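# Mount the wire spool on the rewinder spindle

## Task

Put the wound wire spool onto the rewinding machine's spindle and push it fully home against the drive disc, so that the drive pin passes through one of the holes in the spool's flange.

## Robot and tools

Robot: two AgileX Piper arms, left_arm and right_arm, each with six revolute joints and a two-finger parallel gripper. The gripper's fingers point along its +z axis and close along its y axis. Its reported position is the pinch point between the pads, about 5 mm behind the fingertips. Calibrated base positions in the scene frame: left_arm (-0.003, +0.314, 0) m, right_arm (-0.044, -0.226, 0) m, each rotated only slightly about z.

Scene frame: origin at table-top height, midway between the nominal bases. +x points out over the table, +z up, and left_arm sits on the +y side. These arm names do not match image left and right. Hand positions (m) and quaternions (wxyz) in results use this frame and can be a few centimetres off, more at long reach.

Row layout: every command row holds 14 numbers covering both arms, even when only one arm moves. First come left_arm's six joints and its opening, then right_arm's six joints and its opening. The joint order within each arm is: shoulder, elbow, waist, forearm roll, wrist pitch, wrist roll. Joint numbers are absolute target angles in radians, the same values the Joint positions line prints. They are not offsets. Ranges in your numbers: shoulder 0.000 to 3.140, elbow -2.967 to 0.000, waist -2.618 to 2.618, forearm roll -1.745 to 1.745, wrist pitch -1.220 to 1.220, wrist roll -2.094 to 2.094. The waist and wrist pitch signs run opposite to the URDF's, both in commands and in results. A target more than 0.014 rad beyond a range end, and farther out than the joint already is, gets the call refused. A joint asked past its true end stops at that end, and the result may then say "joint sent to its limit". Opening is an absolute value from -1 (closed) to +1 (fully open, 0.070 m pad gap). Closing fully takes at least about 1.0 s. To leave a gripper as it is, resend its present command, because a 0 is itself a command.

execute_actions(actions, cameras): actions is a list of up to 15 actions. Each action is a table of up to 15 rows, and each row lasts one 1/30 s step. A short table repeats its last row until the action's 15 steps are done. Per step, each target stays within 0.963 rad of the measured angle. A row that would move a gripper more than 70 mm from where it is gets scaled back. Joint speed is capped at 3 rad/s, with about 0.6 s to reach that speed. Far targets therefore need several actions; send the remainder in your next action. To keep a joint still, resend its Joint targets value. An empty list just reports state and images. cameras selects images: null, omitted or ["all"] gives all of them, [] gives none. The names are cam_high, cam_low, cam_left_wrist, cam_right_wrist, each 896x504.

move(target, speed, blend, opening_speed, blocking, cameras): moves every joint in step toward absolute targets. target is one 14-number row or a list of up to 15 rows, all sharing 10 s. speed is the peak rate in rad/s of the joint with the farthest to go: 0.01 to 3, default 0.5. You can give one value per target. blend is in rad and rounds corners between listed targets; 0 stops at each one. opening_speed is the rate at which the commanded opening changes, per second on the -1..+1 scale, at least 0.2. blocking=false returns after about 0.5 s while the motion continues, and a new move replaces the running one. Paths do not avoid obstacles or the other arm, and the hand usually travels on a curve. The "move:" line reports the ending: done, off_target (at rest but more than 0.01 rad from target), moving, held (a check withheld steps) or fault. limits=held means steps were withheld. done does not mean contact.

wait(seconds 0 to 10) lets time run while holding the last commands. stop brakes a running move. zoom_image(camera, region [x0,y0,x1,y1] in pixels, at most 504x504) magnifies that camera's latest image. read_manual gives licence texts only. finished_scene(scene) ends the current scene for good; pass the scene number shown in results. The spool must stay in place after the robot lets go.

Result lines: Joint positions shows per arm the six angles in row order, then the pad gap in m. Joint targets shows what the joints are being driven toward now. Tool commands shows the current gripper commands. grip_measured is the measured opening on the command scale. To hold an object, command about 0.05 below the reading taken at first touch; a smaller drop grips more gently. Grip force is about 20 N per pad. Joint torques are whole drive outputs in N m (positive means a larger angle), include gravity, and are noisy and offset. Step readings list joint angles at some steps. "joint command not followed" means the clearance check between arms held back some targets.

Things to avoid. Contact torque at a joint's load limit (21.1 N m for waist, shoulder and elbow; 7.36 for the wrist joints) stops that arm for 10 s. The wrist motors give only about 4 N m. Motors heat up when holding loads, when stretched out, or when pushing at unreachable poses. At 65 °C a MOTOR HOT line appears, and at 80 °C the arm goes limp and drops its load. Do not drop parts, release them while moving, slam, hit hard or press hard. Do not let the arms press on each other, and do not close one gripper on the other's fingers. Nothing may fall off or be left off the table. Loose objects may be pushed briefly now and then. Simulated time keeps running while you think.

Each tool is called as name([rows], argument=value, ...), one row to a line, values as JSON.

## Session

execute_actions(actions=[])

Scene clock: 0.00 s.
left_arm: end_effector_position=(+0.2525, -0.0762, +0.3904) grip_measured=+0.99 end_effector_quat_wxyz=(+0.428, +0.574, +0.626, -0.309) | right_arm: end_effector_position=(+0.2820, -0.3620, +0.2096) grip_measured=+0.99 end_effector_quat_wxyz=(+0.307, +0.172, +0.932, -0.087)
Joint names: [shoulder, elbow, waist, forearm roll, wrist pitch, wrist roll]
Joint positions: left_arm=[1.626 -1.8 0.721 -0.709 -0.946 0.895 0.07] | right_arm=[1.324 -1.07 0.402 -0.092 -0.758 0.057 0.07]
Joint torques (N m): no reading
Motor temperatures (°C): left_arm=[33 31 33 36 33 29] | right_arm=[36 31 29 33 36 28]
Joint targets: left_arm=[1.626 -1.800 0.721 -0.709 -0.946 0.895] | right_arm=[1.324 -1.070 0.402 -0.092 -0.758 0.057]
Tool commands: left_gripper/opening=+1.0 right_gripper/opening=+1.0

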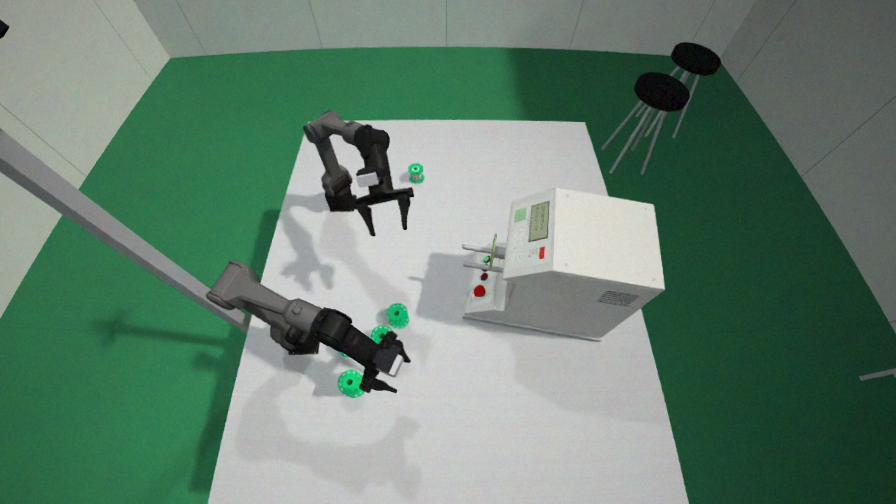

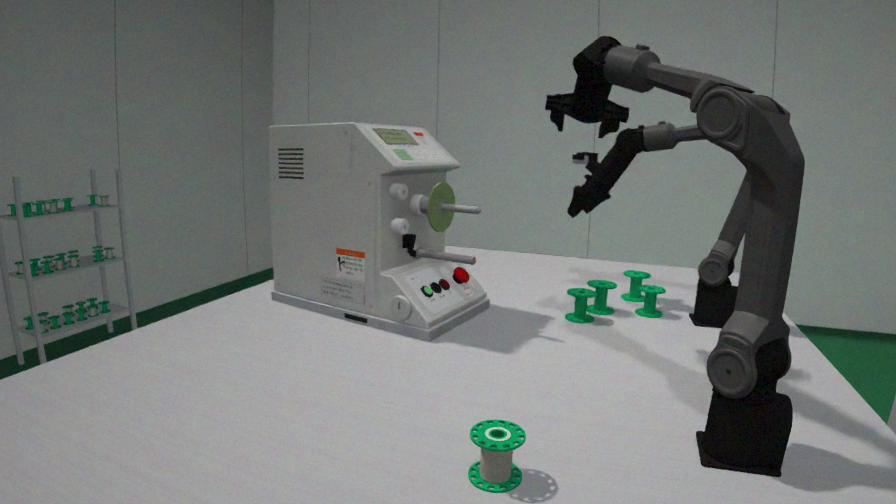

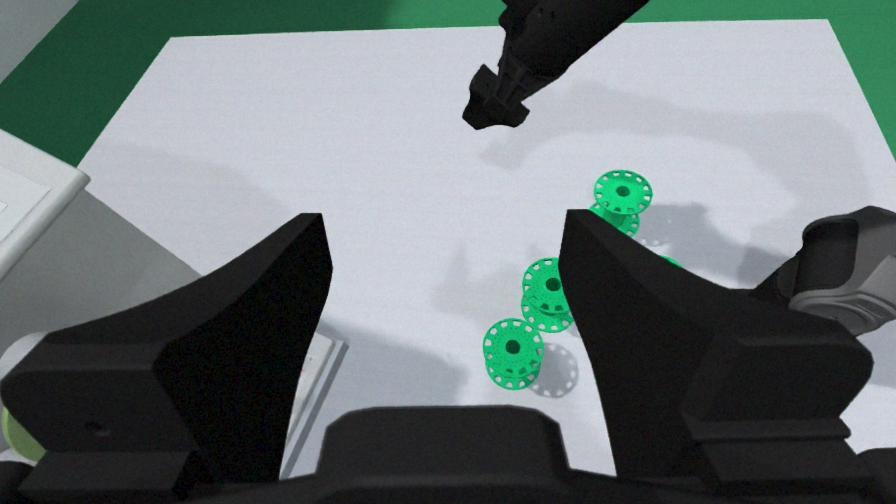

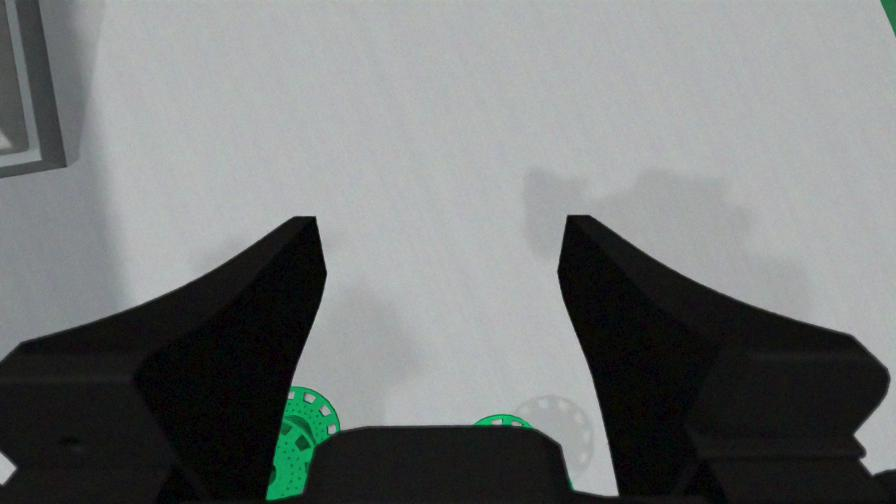

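zoom_image(camera="cam_high", region=[440, 180, 680, 350])

zoom_image(camera="cam_high", region=[300, 100, 460, 240])

zoom_image(camera="cam_low", region=[360, 120, 560, 360])

zoom_image(camera="cam_low", region=[440, 400, 600, 504])

Scaled by 2.100 from the camera's 896x504 image, which has a finer 1280x720 frame.

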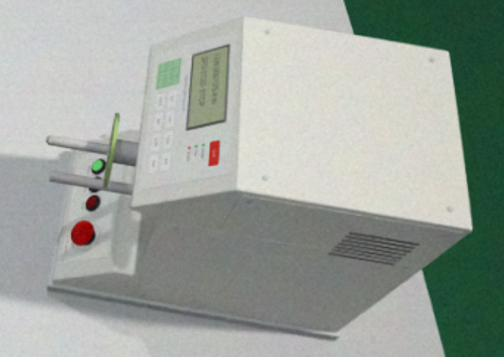

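Scaled by 3.150 from the camera's 896x504 image, which has a finer 1280x720 frame.

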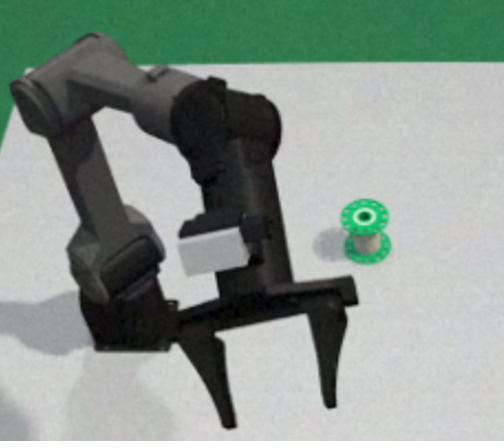

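Scaled by 2.100 from the camera's 896x504 image, which has a finer 1280x720 frame.

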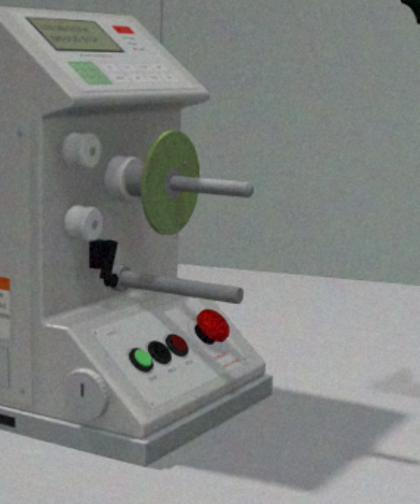

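Scaled by 3.150 from the camera's 896x504 image, which has a finer 1280x720 frame.

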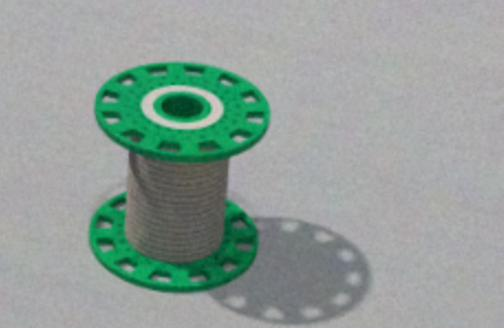

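move(target=[1.394, -0.387, -1.119, 1.626, 1.053, -0.731, 1.0, 1.398, -1.288, -0.314, 0, -0.343, 0, 1.0], speed=0.9)

Scene clock: 86.90 s.
left_arm: end_effector_position=(+0.2657, +0.4198, +0.1276) grip_measured=+0.99 end_effector_quat_wxyz=(+0.535, +0.072, +0.840, -0.047) | right_arm: end_effector_position=(+0.3744, -0.0675, +0.3448) grip_measured=+0.99 end_effector_quat_wxyz=(+0.558, -0.148, +0.810, +0.102)
Joint names: [shoulder, elbow, waist, forearm roll, wrist pitch, wrist roll]
Joint positions: left_arm=[1.394 -0.386 -1.12 1.625 1.053 -0.732 0.07] | right_arm=[1.398 -1.288 -0.315 0 -0.343 0 0.07]
Joint torques (N m): left_arm=[-3.32 -5.81 1.2 -0.49 0.43 0.24] | right_arm=[-2.53 -6.66 1.37 0.02 1 -0.11]
Joint targets: left_arm=[1.394 -0.387 -1.119 1.626 1.053 -0.731] | right_arm=[1.398 -1.288 -0.314 0.000 -0.343 0.000]
move: done

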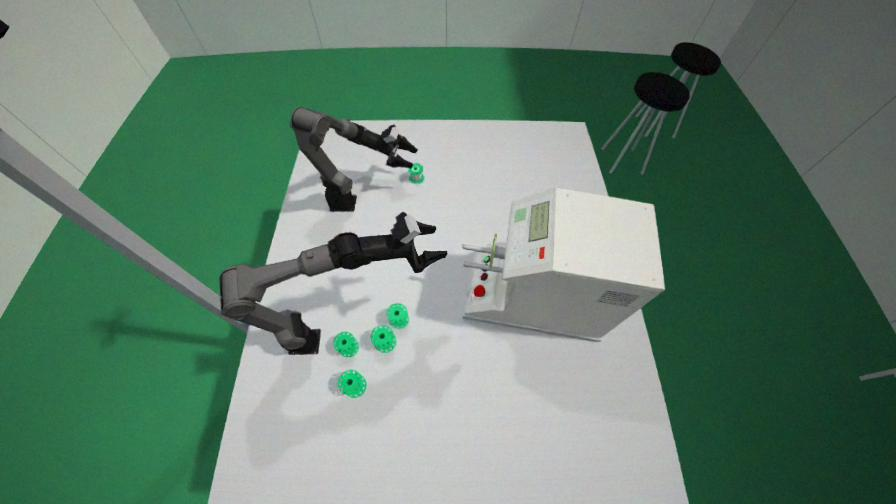

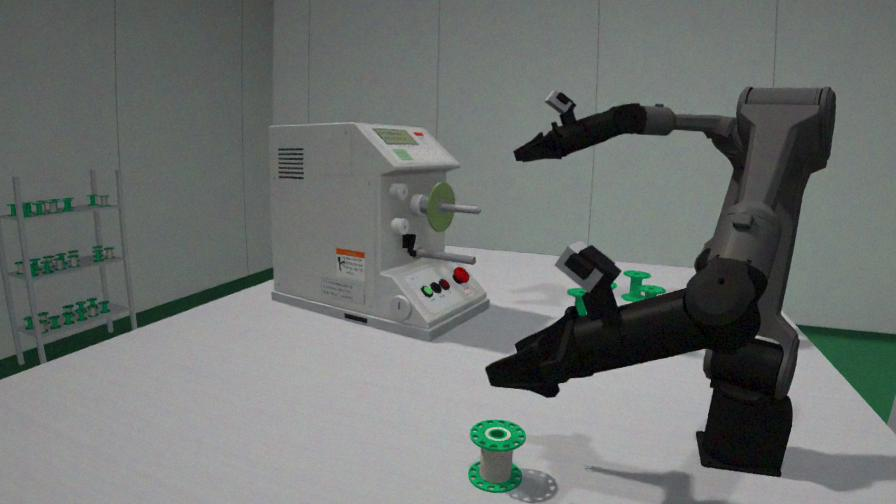

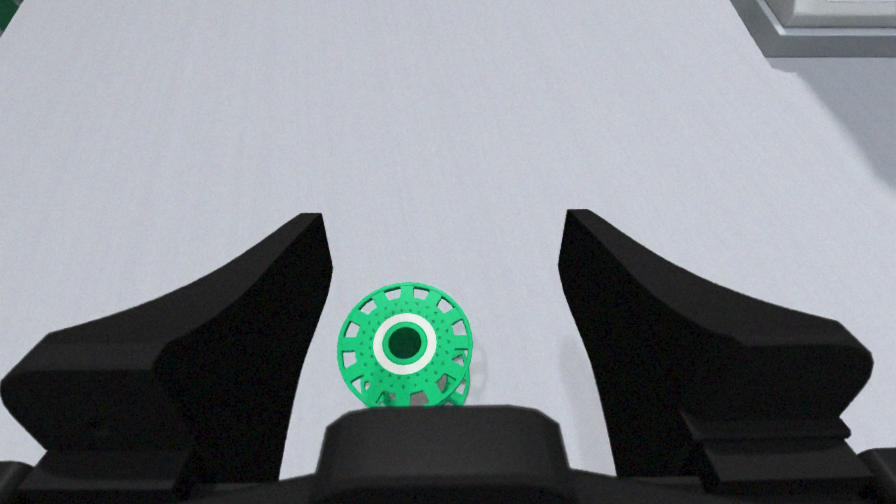

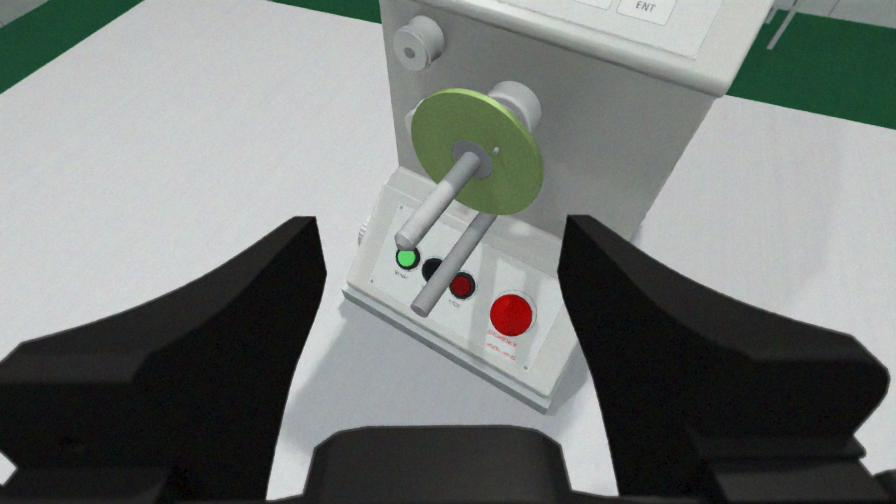

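zoom_image(camera="cam_left_wrist", region=[325, 270, 485, 420])

zoom_image(camera="cam_right_wrist", region=[400, 80, 560, 220])

zoom_image(camera="cam_right_wrist", region=[380, 130, 500, 260])

Scaled by 3.150 from the camera's 896x504 image, which has a finer 1280x720 frame.

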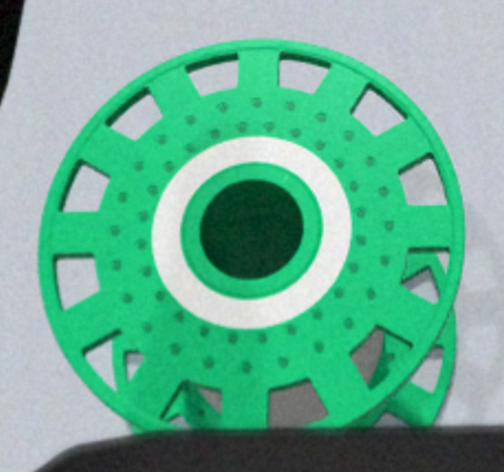

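Scaled by 3.150 from the camera's 896x504 image, which has a finer 1280x720 frame.

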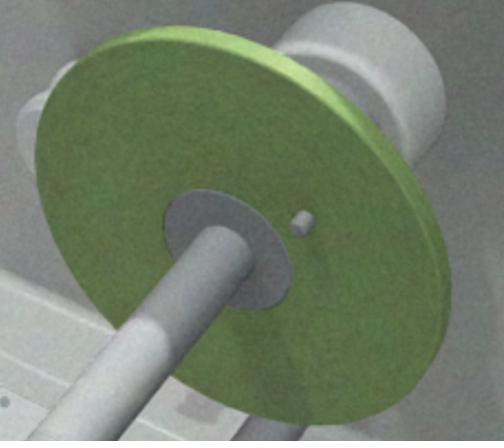

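Scaled by 3.877 from the camera's 896x504 image, which has a finer 1280x720 frame.

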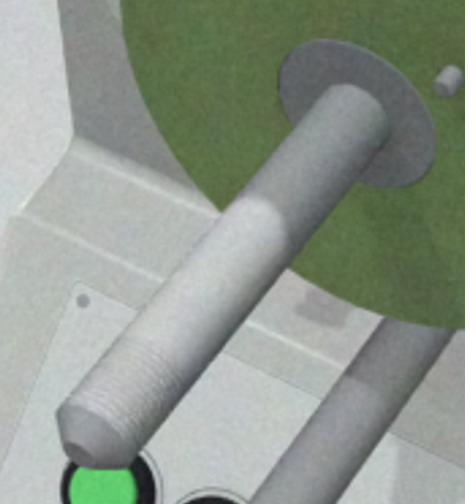

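move(target=[1.6385, -0.3719, -1.1366, 1.4944, 1.0647, -0.4331, 1.0, 1.398, -1.288, -0.314, 0, -0.343, 0, 1.0], speed=0.4, cameras=["cam_low", "cam_left_wrist"])

zoom_image(camera="cam_low", region=[430, 300, 690, 504])

Scene clock: 116.77 s.
left_arm: end_effector_position=(+0.2704, +0.4354, +0.0846) grip_measured=+0.99 end_effector_quat_wxyz=(+0.535, +0.073, +0.840, -0.047) | right_arm: end_effector_position=(+0.3745, -0.0678, +0.3448) grip_measured=+0.99 end_effector_quat_wxyz=(+0.558, -0.148, +0.810, +0.102)
Joint names: [shoulder, elbow, waist, forearm roll, wrist pitch, wrist roll]
Joint positions: left_arm=[1.64 -0.372 -1.136 1.494 1.064 -0.432 0.07] | right_arm=[1.398 -1.288 -0.314 0 -0.343 0 0.07]
Joint torques (N m): left_arm=[-4.78 -2.22 -0.22 -0.3 0.66 -0.14] | right_arm=[-2.55 -5.35 1.17 -0.02 1.06 -0.05]
Joint targets: left_arm=[1.638 -0.372 -1.137 1.494 1.065 -0.433] | right_arm=[1.398 -1.288 -0.314 0.000 -0.343 0.000]
move: done
Images, in order (width x height): cam_low 896x504, cam_left_wrist 896x504.

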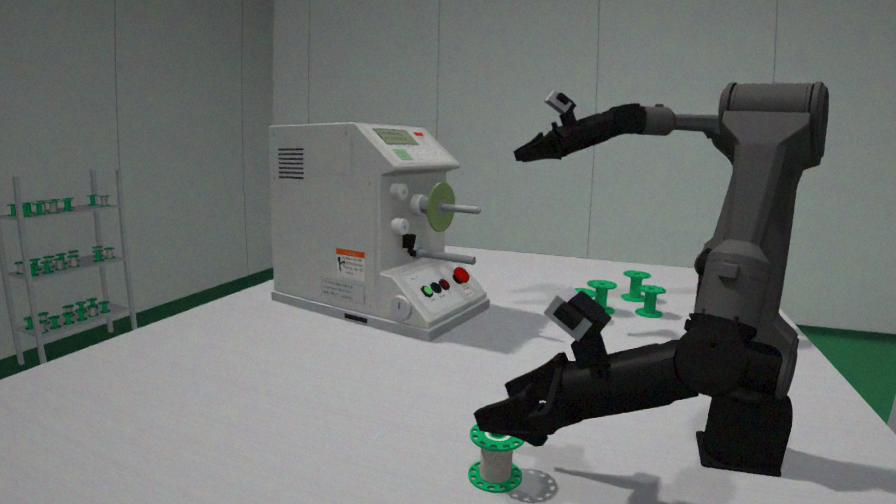

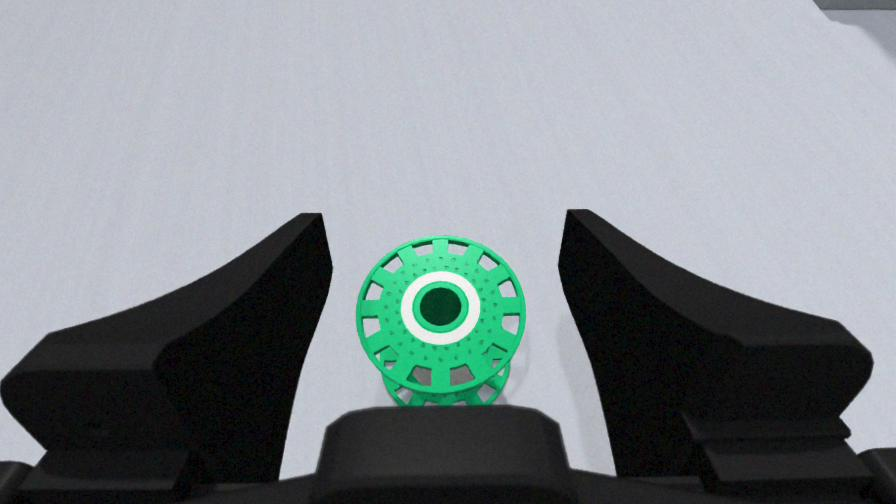

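Scaled by 1.938 from the camera's 896x504 image, which has a finer 1280x720 frame.

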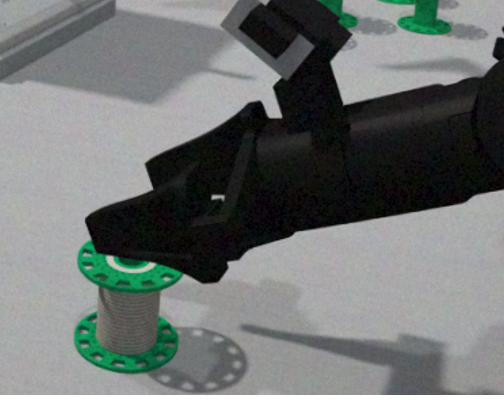

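move([
  [1.8125, -0.3427, -1.1366, 1.3858, 1.0913, -0.2043, 1.0, 1.398, -1.288, -0.314, 0, -0.343, 0, 1.0],
  [2.0037, -0.3381, -1.1366, 1.2918, 1.1366, 0.0081, 1.0, 1.398, -1.288, -0.314, 0, -0.343, 0, 1.0],
], speed=0.3, blend=[0.03, 0], cameras=["cam_low", "cam_left_wrist"])

zoom_image(camera="cam_low", region=[430, 364, 570, 504])

Scene clock: 120.73 s.
left_arm: end_effector_position=(+0.2703, +0.4352, +0.0180) grip_measured=+0.99 end_effector_quat_wxyz=(+0.535, +0.073, +0.840, -0.047) | right_arm: end_effector_position=(+0.3745, -0.0678, +0.3448) grip_measured=+0.99 end_effector_quat_wxyz=(+0.558, -0.148, +0.810, +0.102)
Joint names: [shoulder, elbow, waist, forearm roll, wrist pitch, wrist roll]
Joint positions: left_arm=[2.005 -0.338 -1.136 1.291 1.136 0.009 0.07] | right_arm=[1.398 -1.288 -0.314 0 -0.343 0 0.07]
Joint torques (N m): left_arm=[-5.91 0.26 0.49 0.05 0.71 -0.14] | right_arm=[-2.55 -5.38 1.11 -0.01 1.1 -0.08]
Joint targets: left_arm=[2.004 -0.338 -1.137 1.292 1.137 0.008] | right_arm=[1.398 -1.288 -0.314 0.000 -0.343 0.000]
move: done
Images, in order (width x height): cam_low 896x504, cam_left_wrist 896x504.

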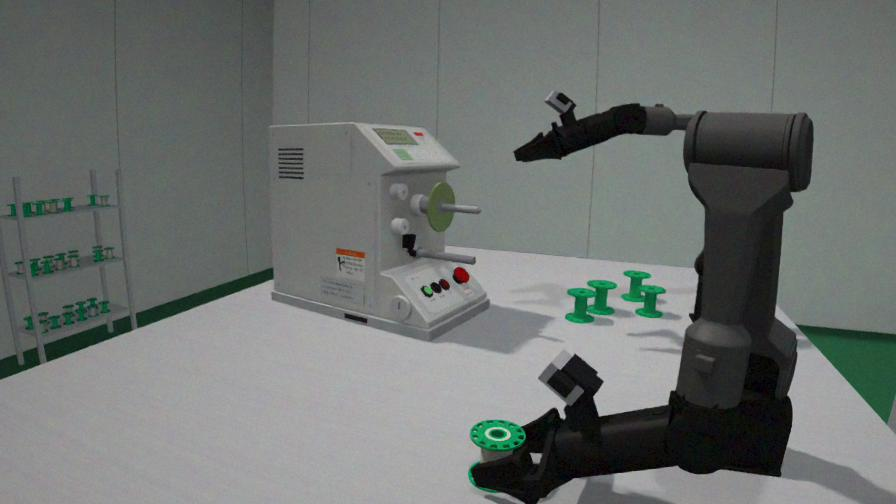

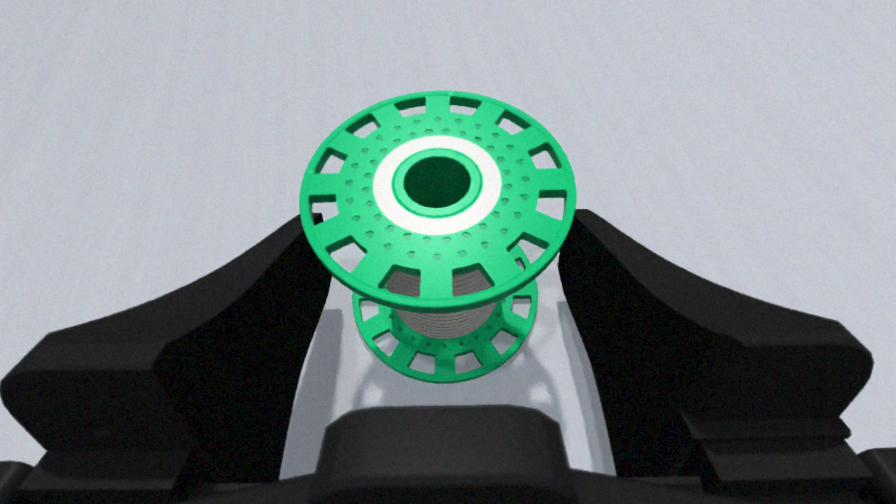

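Scaled by 3.600 from the camera's 896x504 image, which has a finer 1280x720 frame.

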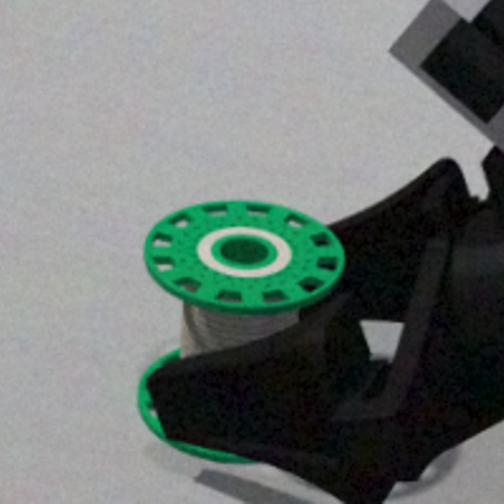

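move(target=[2.0037, -0.3381, -1.1366, 1.2918, 1.1366, 0.0081, -0.08, 1.398, -1.288, -0.314, 0, -0.343, 0, 1.0], speed=0.3, opening_speed=0.5, cameras=["cam_low", "cam_left_wrist"])

zoom_image(camera="cam_left_wrist", region=[280, 80, 600, 400])

Scene clock: 126.40 s.
left_arm: end_effector_position=(+0.2703, +0.4352, +0.0182) grip_measured=+0.00 end_effector_quat_wxyz=(+0.535, +0.073, +0.840, -0.047) | right_arm: end_effector_position=(+0.3745, -0.0678, +0.3448) grip_measured=+0.99 end_effector_quat_wxyz=(+0.558, -0.148, +0.810, +0.102)
Joint names: [shoulder, elbow, waist, forearm roll, wrist pitch, wrist roll]
Joint positions: left_arm=[2.004 -0.338 -1.136 1.291 1.136 0.009 0.035] | right_arm=[1.398 -1.288 -0.314 0 -0.343 0 0.07]
Joint torques (N m): left_arm=[-5.76 -1.63 1.05 -0.1 0.67 0.02] | right_arm=[-2.52 -5.37 1.04 0.03 1.16 -0.11]
Joint targets: left_arm=[2.004 -0.338 -1.137 1.292 1.137 0.008] | right_arm=[1.398 -1.288 -0.314 0.000 -0.343 0.000]
move: done
Images, in order (width x height): cam_low 896x504, cam_left_wrist 896x504.

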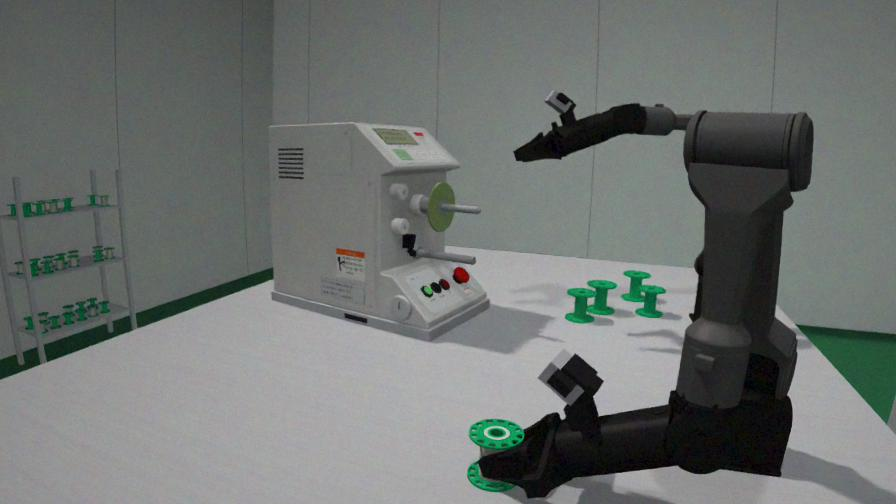

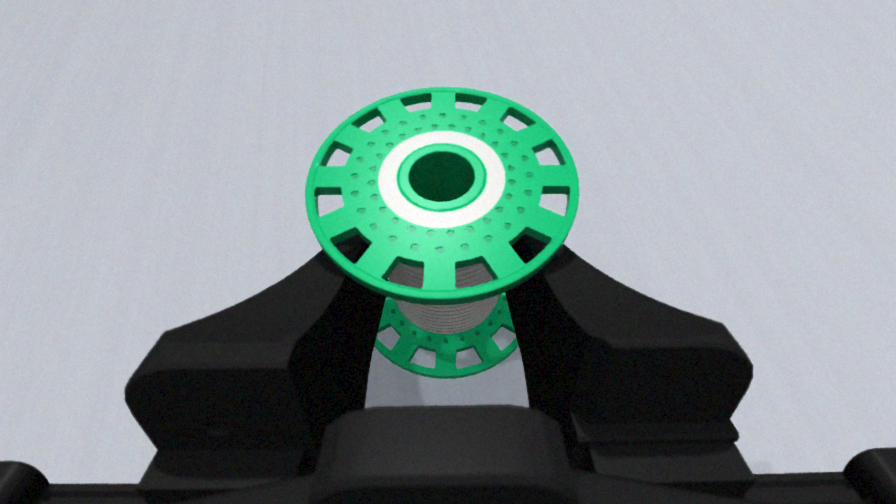

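Scaled by 1.575 from the camera's 896x504 image, which has a finer 1280x720 frame.

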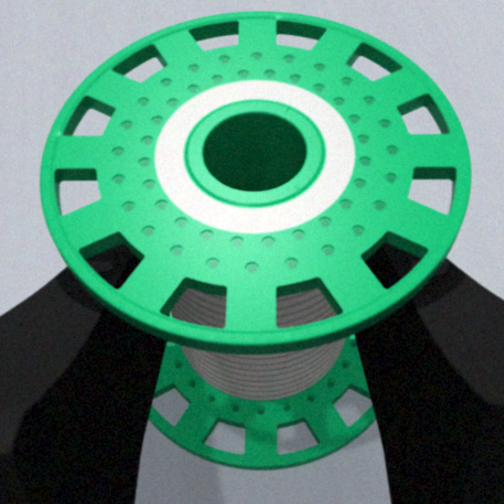

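zoom_image(camera="cam_left_wrist", region=[296, 78, 446, 228])

zoom_image(camera="cam_left_wrist", region=[436, 78, 586, 228])

zoom_image(camera="cam_left_wrist", region=[370, 230, 520, 380])

Scaled by 3.360 from the camera's 896x504 image, which has a finer 1280x720 frame.

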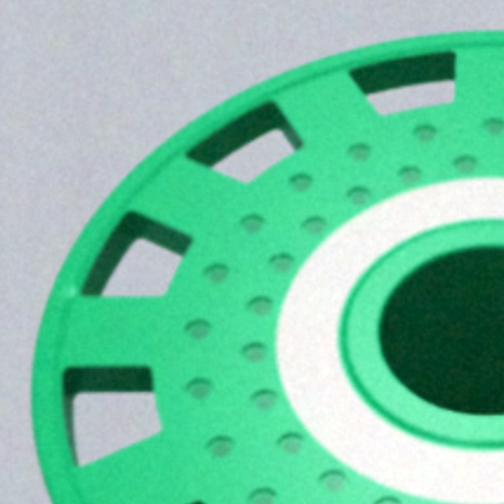

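Scaled by 3.360 from the camera's 896x504 image, which has a finer 1280x720 frame.

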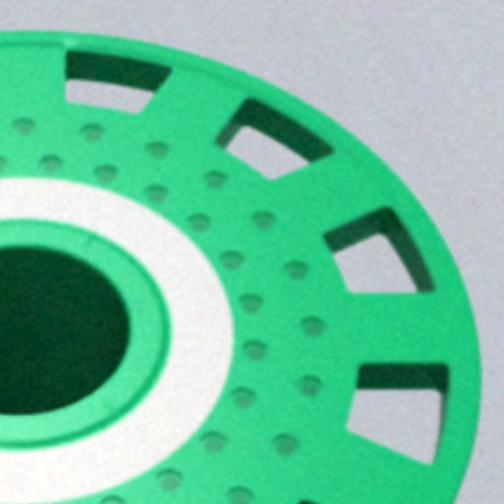

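Scaled by 3.360 from the camera's 896x504 image, which has a finer 1280x720 frame.

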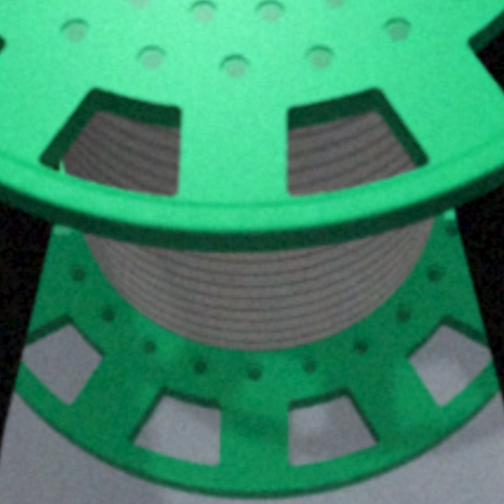

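move([
  [1.8125,-0.3427,-1.1366,1.3858,1.0913,-0.2043,-0.08,1.398,-1.288,-0.314,0,-0.343,0,1.0],
  [1.6385,-0.3719,-1.1366,1.4944,1.0647,-0.4331,-0.08,1.398,-1.288,-0.314,0,-0.343,0,1.0],
], speed=0.3, blend=0.05, cameras=["cam_left_wrist","cam_high"])

Scene clock: 138.77 s.
left_arm: end_effector_position=(+0.2704, +0.4351, +0.0853) grip_measured=+0.00 end_effector_quat_wxyz=(+0.536, +0.074, +0.840, -0.047) | right_arm: end_effector_position=(+0.3745, -0.0678, +0.3448) grip_measured=+0.99 end_effector_quat_wxyz=(+0.558, -0.148, +0.810, +0.102)
Joint names: [shoulder, elbow, waist, forearm roll, wrist pitch, wrist roll]
Joint positions: left_arm=[1.637 -0.372 -1.136 1.495 1.065 -0.434 0.035] | right_arm=[1.398 -1.288 -0.314 0 -0.343 0 0.07]
Joint torques (N m): left_arm=[-3.66 -4.52 0.11 -0.61 0.79 0.24] | right_arm=[-2.55 -5.43 0.85 0.08 1.23 -0.14]
Joint targets: left_arm=[1.639 -0.372 -1.137 1.494 1.065 -0.433] | right_arm=[1.398 -1.288 -0.314 0.000 -0.343 0.000]
move: done
Images, in order (width x height): cam_high 896x504, cam_left_wrist 896x504.

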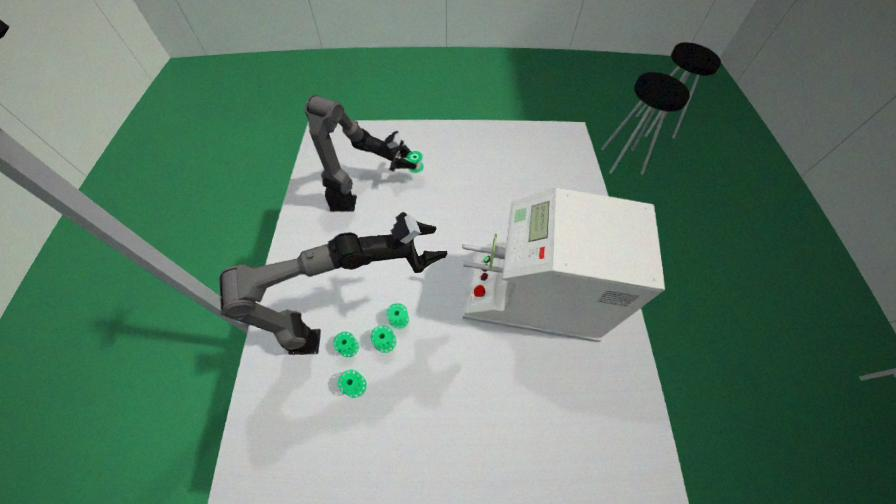

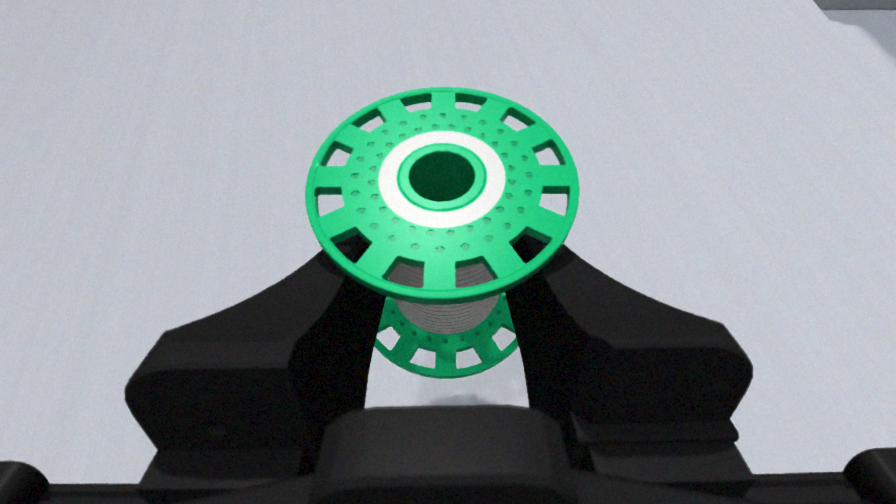

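move([
  [1.8868,-1.0148,0.3197,1.1079,1.1912,0.8701,-0.08,1.398,-1.288,-0.314,0,-0.343,0,1.0],
  [1.9838,-1.1787,0.3047,1.1449,1.1724,0.7997,-0.08,1.398,-1.288,-0.314,0,-0.343,0,1.0],
], speed=[0.6, 0.3], blend=0.03, cameras=["cam_left_wrist", "cam_right_wrist"])

Scene clock: 162.37 s.
left_arm: end_effector_position=(+0.3870, -0.0119, +0.2249) grip_measured=+0.00 end_effector_quat_wxyz=(+0.713, +0.689, +0.093, +0.086) | right_arm: end_effector_position=(+0.3745, -0.0678, +0.3448) grip_measured=+0.99 end_effector_quat_wxyz=(+0.558, -0.148, +0.810, +0.102)
Joint names: [shoulder, elbow, waist, forearm roll, wrist pitch, wrist roll]
Joint positions: left_arm=[1.985 -1.181 0.305 1.145 1.173 0.799 0.035] | right_arm=[1.398 -1.288 -0.314 0 -0.343 0 0.07]
Joint torques (N m): left_arm=[-10.08 -5.35 0.1 -0.93 0.81 0.12] | right_arm=[-2.6 -5.5 0.7 0.14 1.2 -0.11]
Joint targets: left_arm=[1.984 -1.179 0.305 1.145 1.172 0.800] | right_arm=[1.398 -1.288 -0.314 0.000 -0.343 0.000]
move: done
Images, in order (width x height): cam_left_wrist 896x504, cam_right_wrist 896x504.

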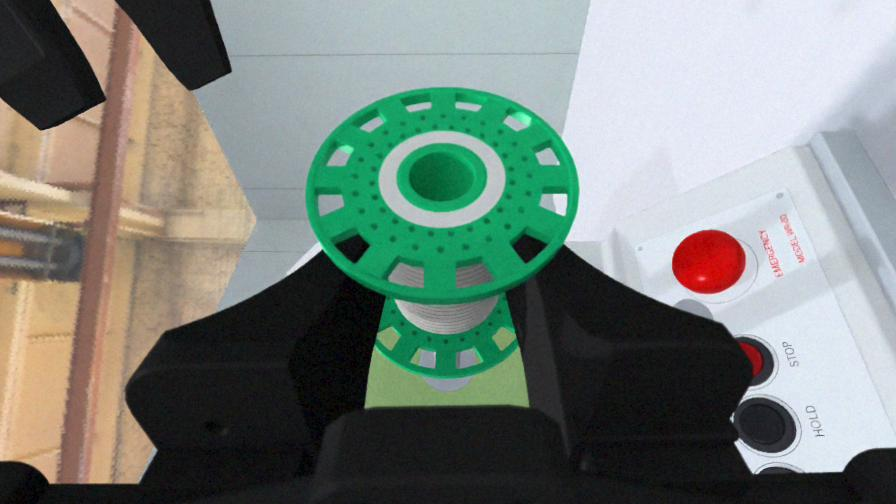

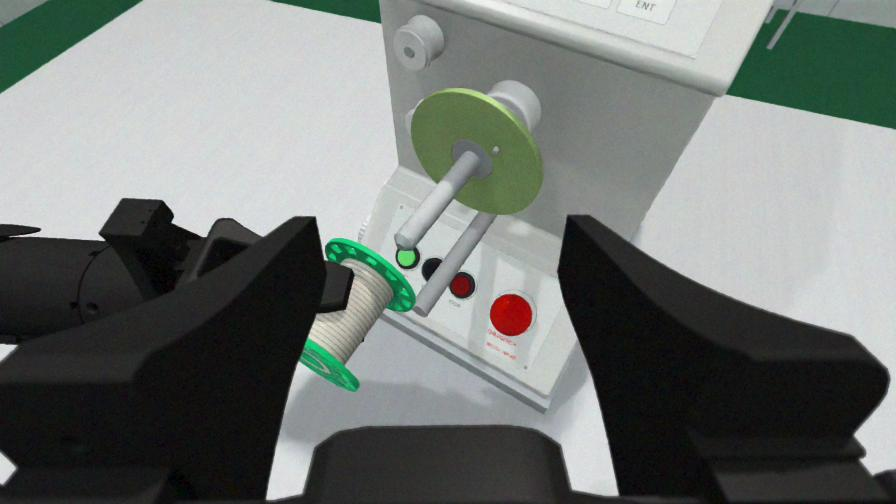

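zoom_image(camera="cam_right_wrist", region=[296, 232, 426, 396])

zoom_image(camera="cam_right_wrist", region=[390, 130, 520, 260])

zoom_image(camera="cam_left_wrist", region=[360, 280, 540, 410])

Scaled by 3.073 from the camera's 896x504 image, which has a finer 1280x720 frame.

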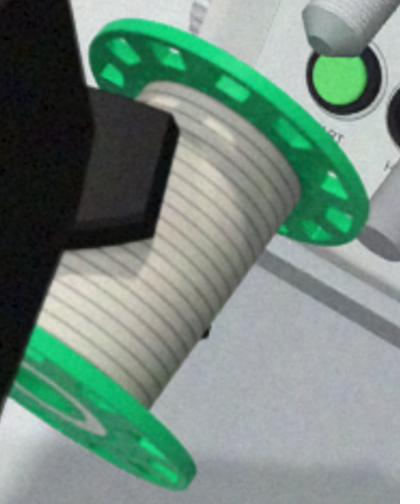

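Scaled by 3.877 from the camera's 896x504 image, which has a finer 1280x720 frame.

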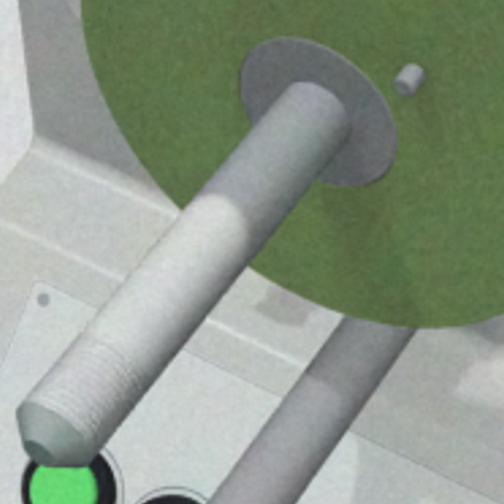

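Scaled by 2.800 from the camera's 896x504 image, which has a finer 1280x720 frame.

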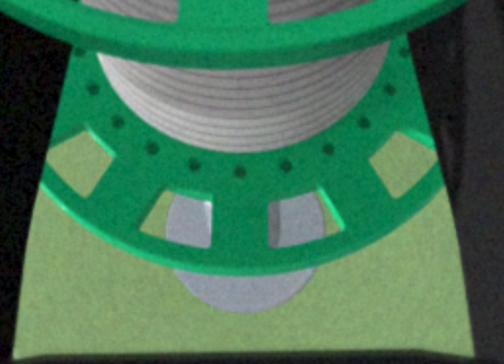

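execute_actions(actions=[], cameras=["cam_low"])

zoom_image(camera="cam_low", region=[380, 180, 560, 330])

Scene clock: 176.77 s.
left_arm: end_effector_position=(+0.3867, -0.0117, +0.2247) grip_measured=+0.00 end_effector_quat_wxyz=(+0.713, +0.689, +0.093, +0.085) | right_arm: end_effector_position=(+0.3745, -0.0678, +0.3448) grip_measured=+0.99 end_effector_quat_wxyz=(+0.558, -0.148, +0.810, +0.102)
Joint names: [shoulder, elbow, waist, forearm roll, wrist pitch, wrist roll]
Joint positions: left_arm=[1.984 -1.179 0.305 1.145 1.173 0.799 0.035] | right_arm=[1.398 -1.288 -0.314 0 -0.343 0 0.07]
Joint torques (N m): left_arm=[-10.56 -5.72 1.16 -1.06 0.79 0.11] | right_arm=[-2.57 -5.52 0.61 0.15 1.2 -0.1]
Motor temperatures (°C): left_arm=[35 31 33 36 35 29] | right_arm=[36 33 29 33 38 28]
Joint targets: left_arm=[1.984 -1.179 0.305 1.145 1.172 0.800] | right_arm=[1.398 -1.288 -0.314 0.000 -0.343 0.000]
Tool commands: left_gripper/opening=-0.08 right_gripper/opening=+1.0
Images, in order (width x height): cam_low 896x504.

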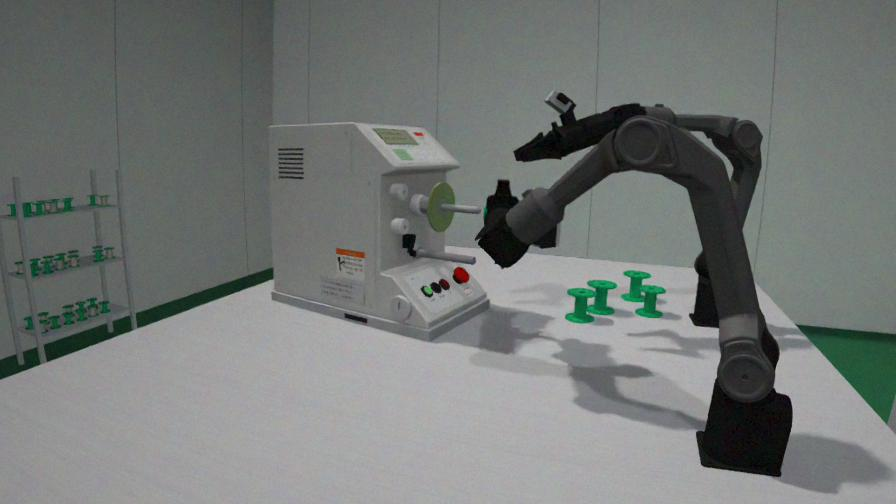

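Scaled by 2.800 from the camera's 896x504 image, which has a finer 1280x720 frame.

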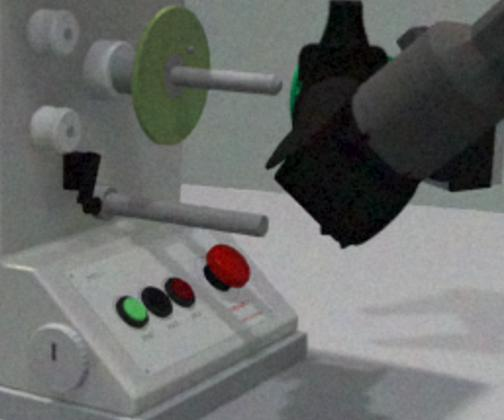

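zoom_image(camera="cam_low", region=[425, 175, 525, 245])

zoom_image(camera="cam_left_wrist", region=[390, 320, 500, 400])

zoom_image(camera="cam_left_wrist", region=[300, 80, 590, 310])

Scaled by 5.040 from the camera's 896x504 image, which has a finer 1280x720 frame.

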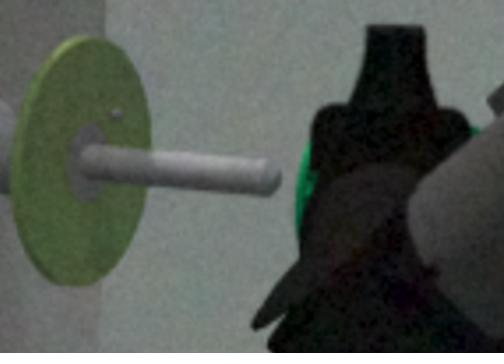

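This scene's latest camera images include none from cam_left_wrist. They are from: cam_low. cam_left_wrist's image comes with the result of a call that names it in "cameras".

This scene's latest camera images include none from cam_left_wrist. They are from: cam_low. cam_left_wrist's image comes with the result of a call that names it in "cameras".


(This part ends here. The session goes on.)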